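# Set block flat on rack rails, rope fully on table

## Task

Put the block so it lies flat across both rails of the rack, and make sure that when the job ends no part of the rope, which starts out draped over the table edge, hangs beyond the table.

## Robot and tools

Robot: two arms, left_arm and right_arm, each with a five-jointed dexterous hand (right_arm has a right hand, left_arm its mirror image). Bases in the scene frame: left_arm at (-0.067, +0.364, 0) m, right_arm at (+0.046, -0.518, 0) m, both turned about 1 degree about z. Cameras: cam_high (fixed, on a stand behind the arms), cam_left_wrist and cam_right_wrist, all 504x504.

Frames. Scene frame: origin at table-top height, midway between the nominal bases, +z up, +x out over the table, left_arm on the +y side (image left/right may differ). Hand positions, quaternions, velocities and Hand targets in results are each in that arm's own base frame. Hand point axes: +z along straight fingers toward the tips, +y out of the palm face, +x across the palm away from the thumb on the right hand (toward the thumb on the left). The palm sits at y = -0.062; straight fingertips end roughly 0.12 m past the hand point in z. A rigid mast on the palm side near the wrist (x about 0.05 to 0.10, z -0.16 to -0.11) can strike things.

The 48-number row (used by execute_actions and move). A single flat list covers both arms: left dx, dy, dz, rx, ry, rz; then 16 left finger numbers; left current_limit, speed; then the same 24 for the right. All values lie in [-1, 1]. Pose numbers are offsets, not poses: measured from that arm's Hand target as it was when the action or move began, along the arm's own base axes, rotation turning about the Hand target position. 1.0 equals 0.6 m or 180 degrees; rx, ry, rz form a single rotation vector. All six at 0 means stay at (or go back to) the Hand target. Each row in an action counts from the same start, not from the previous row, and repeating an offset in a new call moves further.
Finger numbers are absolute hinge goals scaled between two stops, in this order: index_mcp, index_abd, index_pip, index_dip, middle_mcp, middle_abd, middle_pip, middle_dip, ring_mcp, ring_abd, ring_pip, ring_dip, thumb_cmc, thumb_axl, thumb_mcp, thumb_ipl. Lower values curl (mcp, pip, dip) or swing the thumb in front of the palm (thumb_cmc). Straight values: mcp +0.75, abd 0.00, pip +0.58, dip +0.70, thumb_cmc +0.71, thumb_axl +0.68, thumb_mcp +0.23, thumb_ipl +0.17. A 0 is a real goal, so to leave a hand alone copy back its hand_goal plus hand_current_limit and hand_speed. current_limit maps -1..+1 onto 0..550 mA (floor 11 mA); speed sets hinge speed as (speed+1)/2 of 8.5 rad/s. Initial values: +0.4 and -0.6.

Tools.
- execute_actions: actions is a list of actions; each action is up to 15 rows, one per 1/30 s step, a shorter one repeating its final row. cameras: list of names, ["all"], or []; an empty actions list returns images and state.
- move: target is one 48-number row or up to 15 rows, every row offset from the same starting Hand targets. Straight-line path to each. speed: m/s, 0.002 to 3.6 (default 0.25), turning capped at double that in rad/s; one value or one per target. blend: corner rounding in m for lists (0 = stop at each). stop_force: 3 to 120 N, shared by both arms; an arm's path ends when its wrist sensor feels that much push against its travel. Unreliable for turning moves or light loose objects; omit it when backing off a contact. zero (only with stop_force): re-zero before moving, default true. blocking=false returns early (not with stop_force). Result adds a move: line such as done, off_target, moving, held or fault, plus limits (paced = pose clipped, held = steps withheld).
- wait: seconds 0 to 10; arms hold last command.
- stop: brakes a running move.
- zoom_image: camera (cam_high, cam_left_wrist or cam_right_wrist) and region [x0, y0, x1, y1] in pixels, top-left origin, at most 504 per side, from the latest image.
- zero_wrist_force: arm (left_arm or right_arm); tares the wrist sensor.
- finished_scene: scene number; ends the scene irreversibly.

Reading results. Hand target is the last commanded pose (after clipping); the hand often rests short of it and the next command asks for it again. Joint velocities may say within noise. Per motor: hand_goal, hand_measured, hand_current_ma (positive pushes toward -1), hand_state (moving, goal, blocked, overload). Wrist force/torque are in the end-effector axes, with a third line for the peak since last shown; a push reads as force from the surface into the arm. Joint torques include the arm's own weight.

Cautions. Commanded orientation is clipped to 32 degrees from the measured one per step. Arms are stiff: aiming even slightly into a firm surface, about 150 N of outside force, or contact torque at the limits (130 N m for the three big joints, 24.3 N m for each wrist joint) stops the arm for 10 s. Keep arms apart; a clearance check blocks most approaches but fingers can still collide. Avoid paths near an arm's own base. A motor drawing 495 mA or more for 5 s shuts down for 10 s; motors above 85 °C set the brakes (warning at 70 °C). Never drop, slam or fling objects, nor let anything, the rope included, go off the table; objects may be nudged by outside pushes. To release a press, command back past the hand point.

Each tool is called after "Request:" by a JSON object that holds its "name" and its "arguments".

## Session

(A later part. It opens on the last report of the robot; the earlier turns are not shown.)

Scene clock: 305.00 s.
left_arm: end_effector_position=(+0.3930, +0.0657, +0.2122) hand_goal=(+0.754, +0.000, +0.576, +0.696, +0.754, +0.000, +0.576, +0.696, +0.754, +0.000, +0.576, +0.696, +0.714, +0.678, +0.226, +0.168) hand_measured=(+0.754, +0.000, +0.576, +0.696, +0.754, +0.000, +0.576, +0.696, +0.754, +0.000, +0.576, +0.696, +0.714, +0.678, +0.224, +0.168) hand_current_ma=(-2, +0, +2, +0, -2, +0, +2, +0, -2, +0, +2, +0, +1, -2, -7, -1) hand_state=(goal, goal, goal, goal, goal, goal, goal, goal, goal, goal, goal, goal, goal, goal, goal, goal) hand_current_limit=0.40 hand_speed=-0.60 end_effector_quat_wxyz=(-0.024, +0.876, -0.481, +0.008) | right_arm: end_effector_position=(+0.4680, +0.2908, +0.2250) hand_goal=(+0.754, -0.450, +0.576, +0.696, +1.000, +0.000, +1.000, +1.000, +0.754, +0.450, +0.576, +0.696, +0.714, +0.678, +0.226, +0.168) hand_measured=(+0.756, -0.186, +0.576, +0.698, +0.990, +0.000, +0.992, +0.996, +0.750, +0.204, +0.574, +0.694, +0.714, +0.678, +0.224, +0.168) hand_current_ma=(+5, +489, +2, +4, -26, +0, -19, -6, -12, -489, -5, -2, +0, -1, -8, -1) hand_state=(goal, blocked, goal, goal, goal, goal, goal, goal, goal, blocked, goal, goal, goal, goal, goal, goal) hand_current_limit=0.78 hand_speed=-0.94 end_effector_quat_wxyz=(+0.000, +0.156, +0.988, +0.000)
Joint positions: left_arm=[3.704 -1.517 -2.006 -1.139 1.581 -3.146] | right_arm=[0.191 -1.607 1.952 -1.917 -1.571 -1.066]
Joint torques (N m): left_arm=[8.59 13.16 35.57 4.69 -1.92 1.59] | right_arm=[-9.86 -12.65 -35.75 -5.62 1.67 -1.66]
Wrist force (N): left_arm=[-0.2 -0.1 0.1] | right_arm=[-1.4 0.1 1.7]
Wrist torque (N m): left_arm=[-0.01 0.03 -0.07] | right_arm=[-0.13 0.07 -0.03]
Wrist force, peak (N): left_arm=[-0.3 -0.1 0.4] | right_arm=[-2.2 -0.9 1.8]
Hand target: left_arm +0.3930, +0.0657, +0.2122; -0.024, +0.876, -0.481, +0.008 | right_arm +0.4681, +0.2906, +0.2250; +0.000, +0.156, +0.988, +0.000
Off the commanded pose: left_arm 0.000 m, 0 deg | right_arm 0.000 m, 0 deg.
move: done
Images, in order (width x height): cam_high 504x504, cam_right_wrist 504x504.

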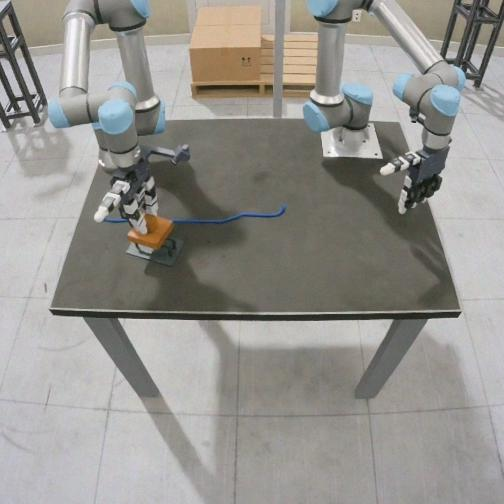

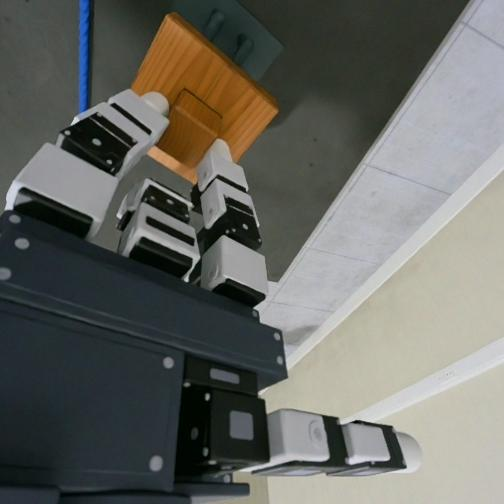

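Request:
{"name": "move", "arguments": {"target": [0,0,0,0,0,0,0.754,0,0.576,0.696,0.754,0,0.576,0.696,0.754,0,0.576,0.696,0.714,0.678,0.226,0.168,0.4,-0.6,0.0048,-0.0015,-0.03,0,0,0,0.754,-0.45,0.576,0.696,1,0,1,1,0.754,0.45,0.576,0.696,0.714,0.678,0.226,0.168,0.78,-0.94], "speed": 0.05}}

Request:
{"name": "move", "arguments": {"target": [0,0,0,0,0,0,0.754,0,0.576,0.696,0.754,0,0.576,0.696,0.754,0,0.576,0.696,0.714,0.678,0.226,0.168,0.4,-0.6,0,0,-0.025,0,0,0,0.754,-0.45,0.576,0.696,1,0,1,1,0.754,0.45,0.576,0.696,0.714,0.678,0.226,0.168,0.78,-0.94], "speed": 0.007, "stop_force": 4, "cameras": ["cam_high","cam_right_wrist"]}}

Request:
{"name": "zoom_image", "arguments": {"camera": "cam_right_wrist", "region": [100, 0, 320, 220]}}

Request:
{"name": "zoom_image", "arguments": {"camera": "cam_high", "region": [100, 170, 220, 290]}}

Scene clock: 338.10 s.
left_arm: end_effector_position=(+0.3930, +0.0657, +0.2122) hand_goal=(+0.754, +0.000, +0.576, +0.696, +0.754, +0.000, +0.576, +0.696, +0.754, +0.000, +0.576, +0.696, +0.714, +0.678, +0.226, +0.168) hand_measured=(+0.754, +0.000, +0.576, +0.696, +0.754, +0.000, +0.576, +0.696, +0.754, +0.000, +0.576, +0.696, +0.714, +0.678, +0.224, +0.168) hand_current_ma=(-2, +0, +2, +0, -2, +0, +2, +0, -2, +0, +2, +0, +1, -2, -7, -1) hand_state=(goal, goal, goal, goal, goal, goal, goal, goal, goal, goal, goal, goal, goal, goal, goal, goal) hand_current_limit=0.40 hand_speed=-0.60 end_effector_quat_wxyz=(-0.024, +0.876, -0.481, +0.008) | right_arm: end_effector_position=(+0.4710, +0.2897, +0.2071) hand_goal=(+0.754, -0.450, +0.576, +0.696, +1.000, +0.000, +1.000, +1.000, +0.754, +0.450, +0.576, +0.696, +0.714, +0.678, +0.226, +0.168) hand_measured=(+0.756, -0.186, +0.576, +0.698, +0.990, +0.000, +0.992, +0.996, +0.750, +0.204, +0.574, +0.694, +0.714, +0.678, +0.224, +0.168) hand_current_ma=(+5, +490, +2, +4, -26, +0, -19, -6, -12, -489, -5, -2, +0, -1, -8, -1) hand_state=(goal, blocked, goal, goal, goal, goal, goal, goal, goal, blocked, goal, goal, goal, goal, goal, goal) hand_current_limit=0.78 hand_speed=-0.94 end_effector_quat_wxyz=(+0.000, +0.156, +0.988, +0.000)
Joint positions: left_arm=[3.704 -1.517 -2.006 -1.139 1.581 -3.146] | right_arm=[0.188 -1.585 1.98 -1.966 -1.571 -1.069]
Joint torques (N m): left_arm=[8.93 13.6 35.75 4.66 -1.8 1.61] | right_arm=[-11.62 -13.52 -9.11 -5.76 0.28 -1.67]
Wrist force (N): left_arm=[-0.3 0.2 0.3] | right_arm=[-1.2 0.2 1.7]
Wrist torque (N m): left_arm=[0.01 0.05 -0.08] | right_arm=[-0.12 0.04 -0.01]
Wrist force, peak (N): left_arm=[-0.3 0.0 0.4] | right_arm=[-1.2 0.4 2.3]
Hand target: left_arm +0.3930, +0.0657, +0.2122; -0.024, +0.876, -0.481, +0.008 | right_arm +0.4710, +0.2897, +0.2070; +0.000, +0.156, +0.988, +0.000
Off the commanded pose: left_arm 0.000 m, 0 deg | right_arm 0.000 m, 0 deg.
move: done

Scene clock: 339.97 s.
left_arm: end_effector_position=(+0.3930, +0.0657, +0.2122) hand_goal=(+0.754, +0.000, +0.576, +0.696, +0.754, +0.000, +0.576, +0.696, +0.754, +0.000, +0.576, +0.696, +0.714, +0.678, +0.226, +0.168) hand_measured=(+0.754, +0.000, +0.576, +0.696, +0.754, +0.000, +0.576, +0.696, +0.754, +0.000, +0.576, +0.696, +0.714, +0.678, +0.224, +0.168) hand_current_ma=(-2, +0, +2, +0, -2, +0, +2, +0, -2, +0, +2, +0, +1, -2, -7, -1) hand_state=(goal, goal, goal, goal, goal, goal, goal, goal, goal, goal, goal, goal, goal, goal, goal, goal) hand_current_limit=0.40 hand_speed=-0.60 end_effector_quat_wxyz=(-0.024, +0.876, -0.481, +0.008) | right_arm: end_effector_position=(+0.4710, +0.2897, +0.2030) hand_goal=(+0.754, -0.450, +0.576, +0.696, +1.000, +0.000, +1.000, +1.000, +0.754, +0.450, +0.576, +0.696, +0.714, +0.678, +0.226, +0.168) hand_measured=(+0.756, -0.186, +0.578, +0.698, +0.990, +0.000, +0.992, +0.996, +0.750, +0.206, +0.574, +0.694, +0.714, +0.678, +0.224, +0.168) hand_current_ma=(+5, +490, +2, +4, -26, +0, -19, -6, -10, -489, -5, -2, +0, -1, -8, -1) hand_state=(goal, blocked, goal, goal, goal, goal, goal, goal, goal, blocked, goal, goal, goal, goal, goal, goal) hand_current_limit=0.78 hand_speed=-0.94 end_effector_quat_wxyz=(+0.000, +0.156, +0.988, +0.000)
Joint positions: left_arm=[3.704 -1.517 -2.006 -1.139 1.581 -3.146] | right_arm=[0.188 -1.581 1.987 -1.978 -1.571 -1.069]
Joint torques (N m): left_arm=[8.78 13.44 35.49 4.59 -1.88 1.6] | right_arm=[-8.16 -29.03 -32.4 -0.33 0.1 -1.85]
Wrist force (N): left_arm=[-0.1 0.0 0.1] | right_arm=[-1.3 0.1 -1.3]
Wrist torque (N m): left_arm=[0.01 0.02 -0.06] | right_arm=[0.10 0.11 -0.03]
Wrist force, peak (N): left_arm=[-0.5 -0.2 0.3] | right_arm=[-2.7 0.2 -7.2]
Hand target: left_arm +0.3930, +0.0657, +0.2122; -0.024, +0.876, -0.481, +0.008 | right_arm +0.4710, +0.2897, +0.2030; +0.000, +0.156, +0.988, +0.000 (not the last commanded pose)
Off the commanded pose: left_arm 0.000 m, 0 deg | right_arm 0.011 m, 0 deg.
move: contact (right_arm)
Images, in order (width x height): cam_high 504x504, cam_right_wrist 504x504.

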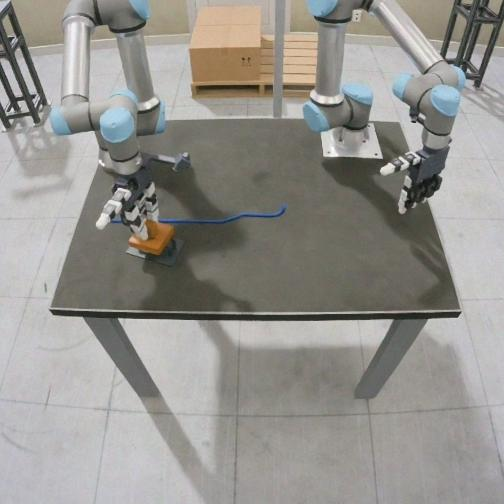

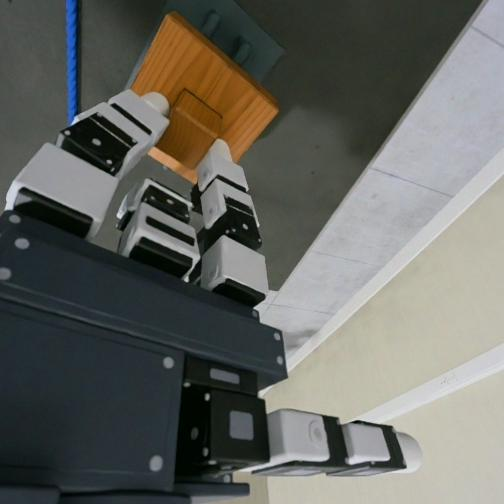

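Scaled by 2.291.

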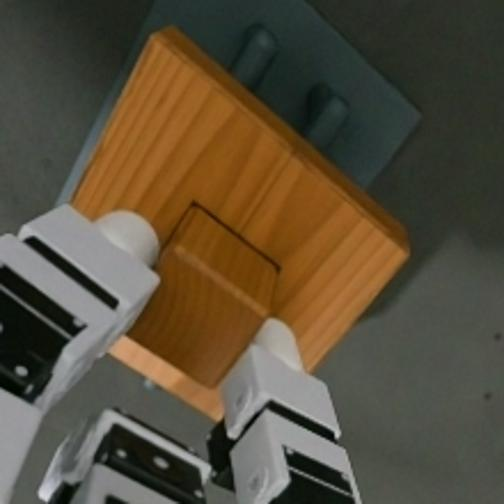

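Scaled by 4.200.

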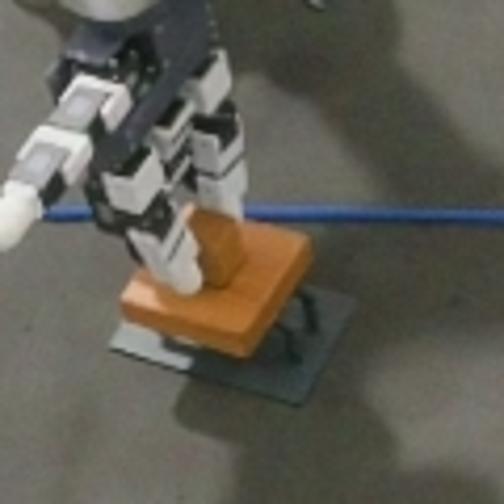

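Request:
{"name": "move", "arguments": {"target": [[0,0,0,0,0,0,0.754,0,0.576,0.696,0.754,0,0.576,0.696,0.754,0,0.576,0.696,0.714,0.678,0.226,0.168,0.4,-0.6,0,0,0.0,0,0,0,0.754,-0.05,0.576,0.696,1,0,1,1,0.754,0.05,0.576,0.696,0.714,0.678,0.226,0.168,0.6,-0.92],[0,0,0,0,0,0,0.754,0,0.576,0.696,0.754,0,0.576,0.696,0.754,0,0.576,0.696,0.714,0.678,0.226,0.168,0.4,-0.6,0,0,0.15,0,0,0,0.754,-0.05,0.576,0.696,1,0,1,1,0.754,0.05,0.576,0.696,0.714,0.678,0.226,0.168,0.6,-0.92]], "speed": [0.02,0.12], "cameras": ["cam_high","cam_right_wrist"]}}

Request:
{"name": "zoom_image", "arguments": {"camera": "cam_high", "region": [70, 160, 300, 290]}}

Scene clock: 353.97 s.
left_arm: end_effector_position=(+0.3930, +0.0657, +0.2122) hand_goal=(+0.754, +0.000, +0.576, +0.696, +0.754, +0.000, +0.576, +0.696, +0.754, +0.000, +0.576, +0.696, +0.714, +0.678, +0.226, +0.168) hand_measured=(+0.754, +0.000, +0.576, +0.696, +0.754, +0.000, +0.576, +0.696, +0.754, +0.000, +0.576, +0.696, +0.714, +0.678, +0.224, +0.168) hand_current_ma=(-2, +0, +2, +0, -2, +0, +2, +0, -2, +0, +2, +0, +1, -2, -7, -1) hand_state=(goal, goal, goal, goal, goal, goal, goal, goal, goal, goal, goal, goal, goal, goal, goal, goal) hand_current_limit=0.40 hand_speed=-0.60 end_effector_quat_wxyz=(-0.024, +0.876, -0.481, +0.008) | right_arm: end_effector_position=(+0.4710, +0.2898, +0.2929) hand_goal=(+0.754, -0.050, +0.576, +0.696, +1.000, +0.000, +1.000, +1.000, +0.754, +0.050, +0.576, +0.696, +0.714, +0.678, +0.226, +0.168) hand_measured=(+0.756, -0.052, +0.578, +0.698, +0.990, +0.000, +0.992, +0.996, +0.750, +0.054, +0.574, +0.694, +0.714, +0.678, +0.224, +0.168) hand_current_ma=(+2, -5, +2, +4, -26, +0, -19, -6, -10, +6, -5, -2, +0, -1, -8, -1) hand_state=(goal, goal, goal, goal, goal, goal, goal, goal, goal, goal, goal, goal, goal, goal, goal, goal) hand_current_limit=0.60 hand_speed=-0.92 end_effector_quat_wxyz=(+0.000, +0.156, +0.988, +0.000)
Joint positions: left_arm=[3.704 -1.517 -2.006 -1.139 1.581 -3.146] | right_arm=[0.188 -1.644 1.807 -1.736 -1.571 -1.069]
Joint torques (N m): left_arm=[8.75 13.56 35.14 4.5 -1.87 1.65] | right_arm=[-1.76 -27.47 -32.78 -0.07 -1.67 -1.45]
Wrist force (N): left_arm=[-0.1 0.1 0.2] | right_arm=[-1.1 0.2 -0.1]
Wrist torque (N m): left_arm=[0.01 0.03 -0.07] | right_arm=[0.00 0.07 0.00]
Wrist force, peak (N): left_arm=[-0.3 0.1 0.4] | right_arm=[-1.7 0.4 -1.7]
Hand target: left_arm +0.3930, +0.0657, +0.2122; -0.024, +0.876, -0.481, +0.008 | right_arm +0.4710, +0.2897, +0.2930; +0.000, +0.156, +0.988, +0.000
Off the commanded pose: left_arm 0.000 m, 0 deg | right_arm 0.000 m, 0 deg.
move: done
Images, in order (width x height): cam_high 504x504, cam_right_wrist 504x504.

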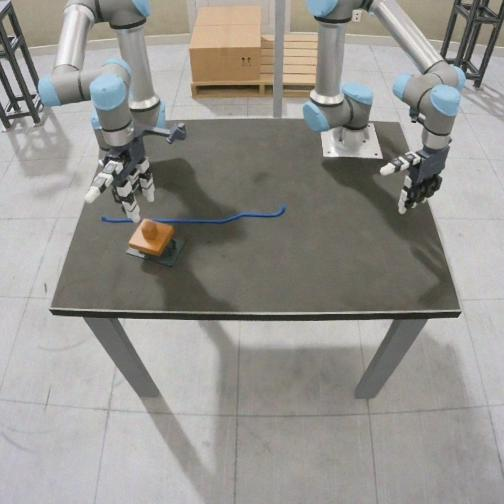

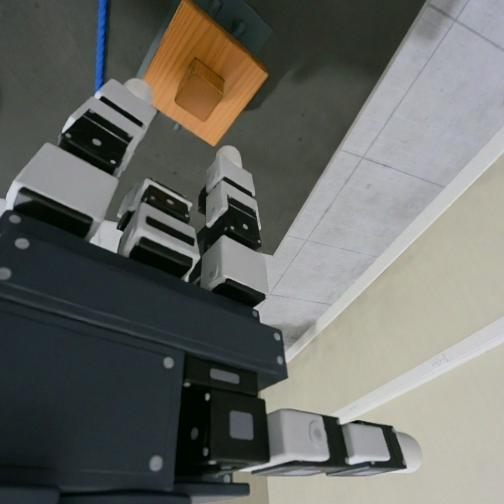

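Scaled by 2.191.

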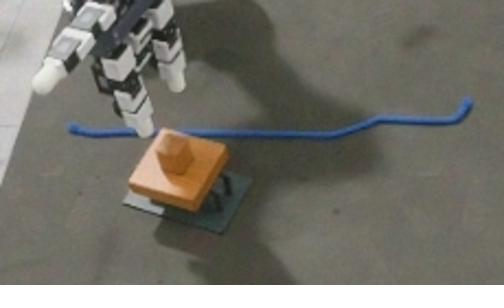

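Block is flat on the rails and the rope is fully on the table.

Request:
{"name": "finished_scene", "arguments": {"scene": 2}}

The scene is finished: the task was done.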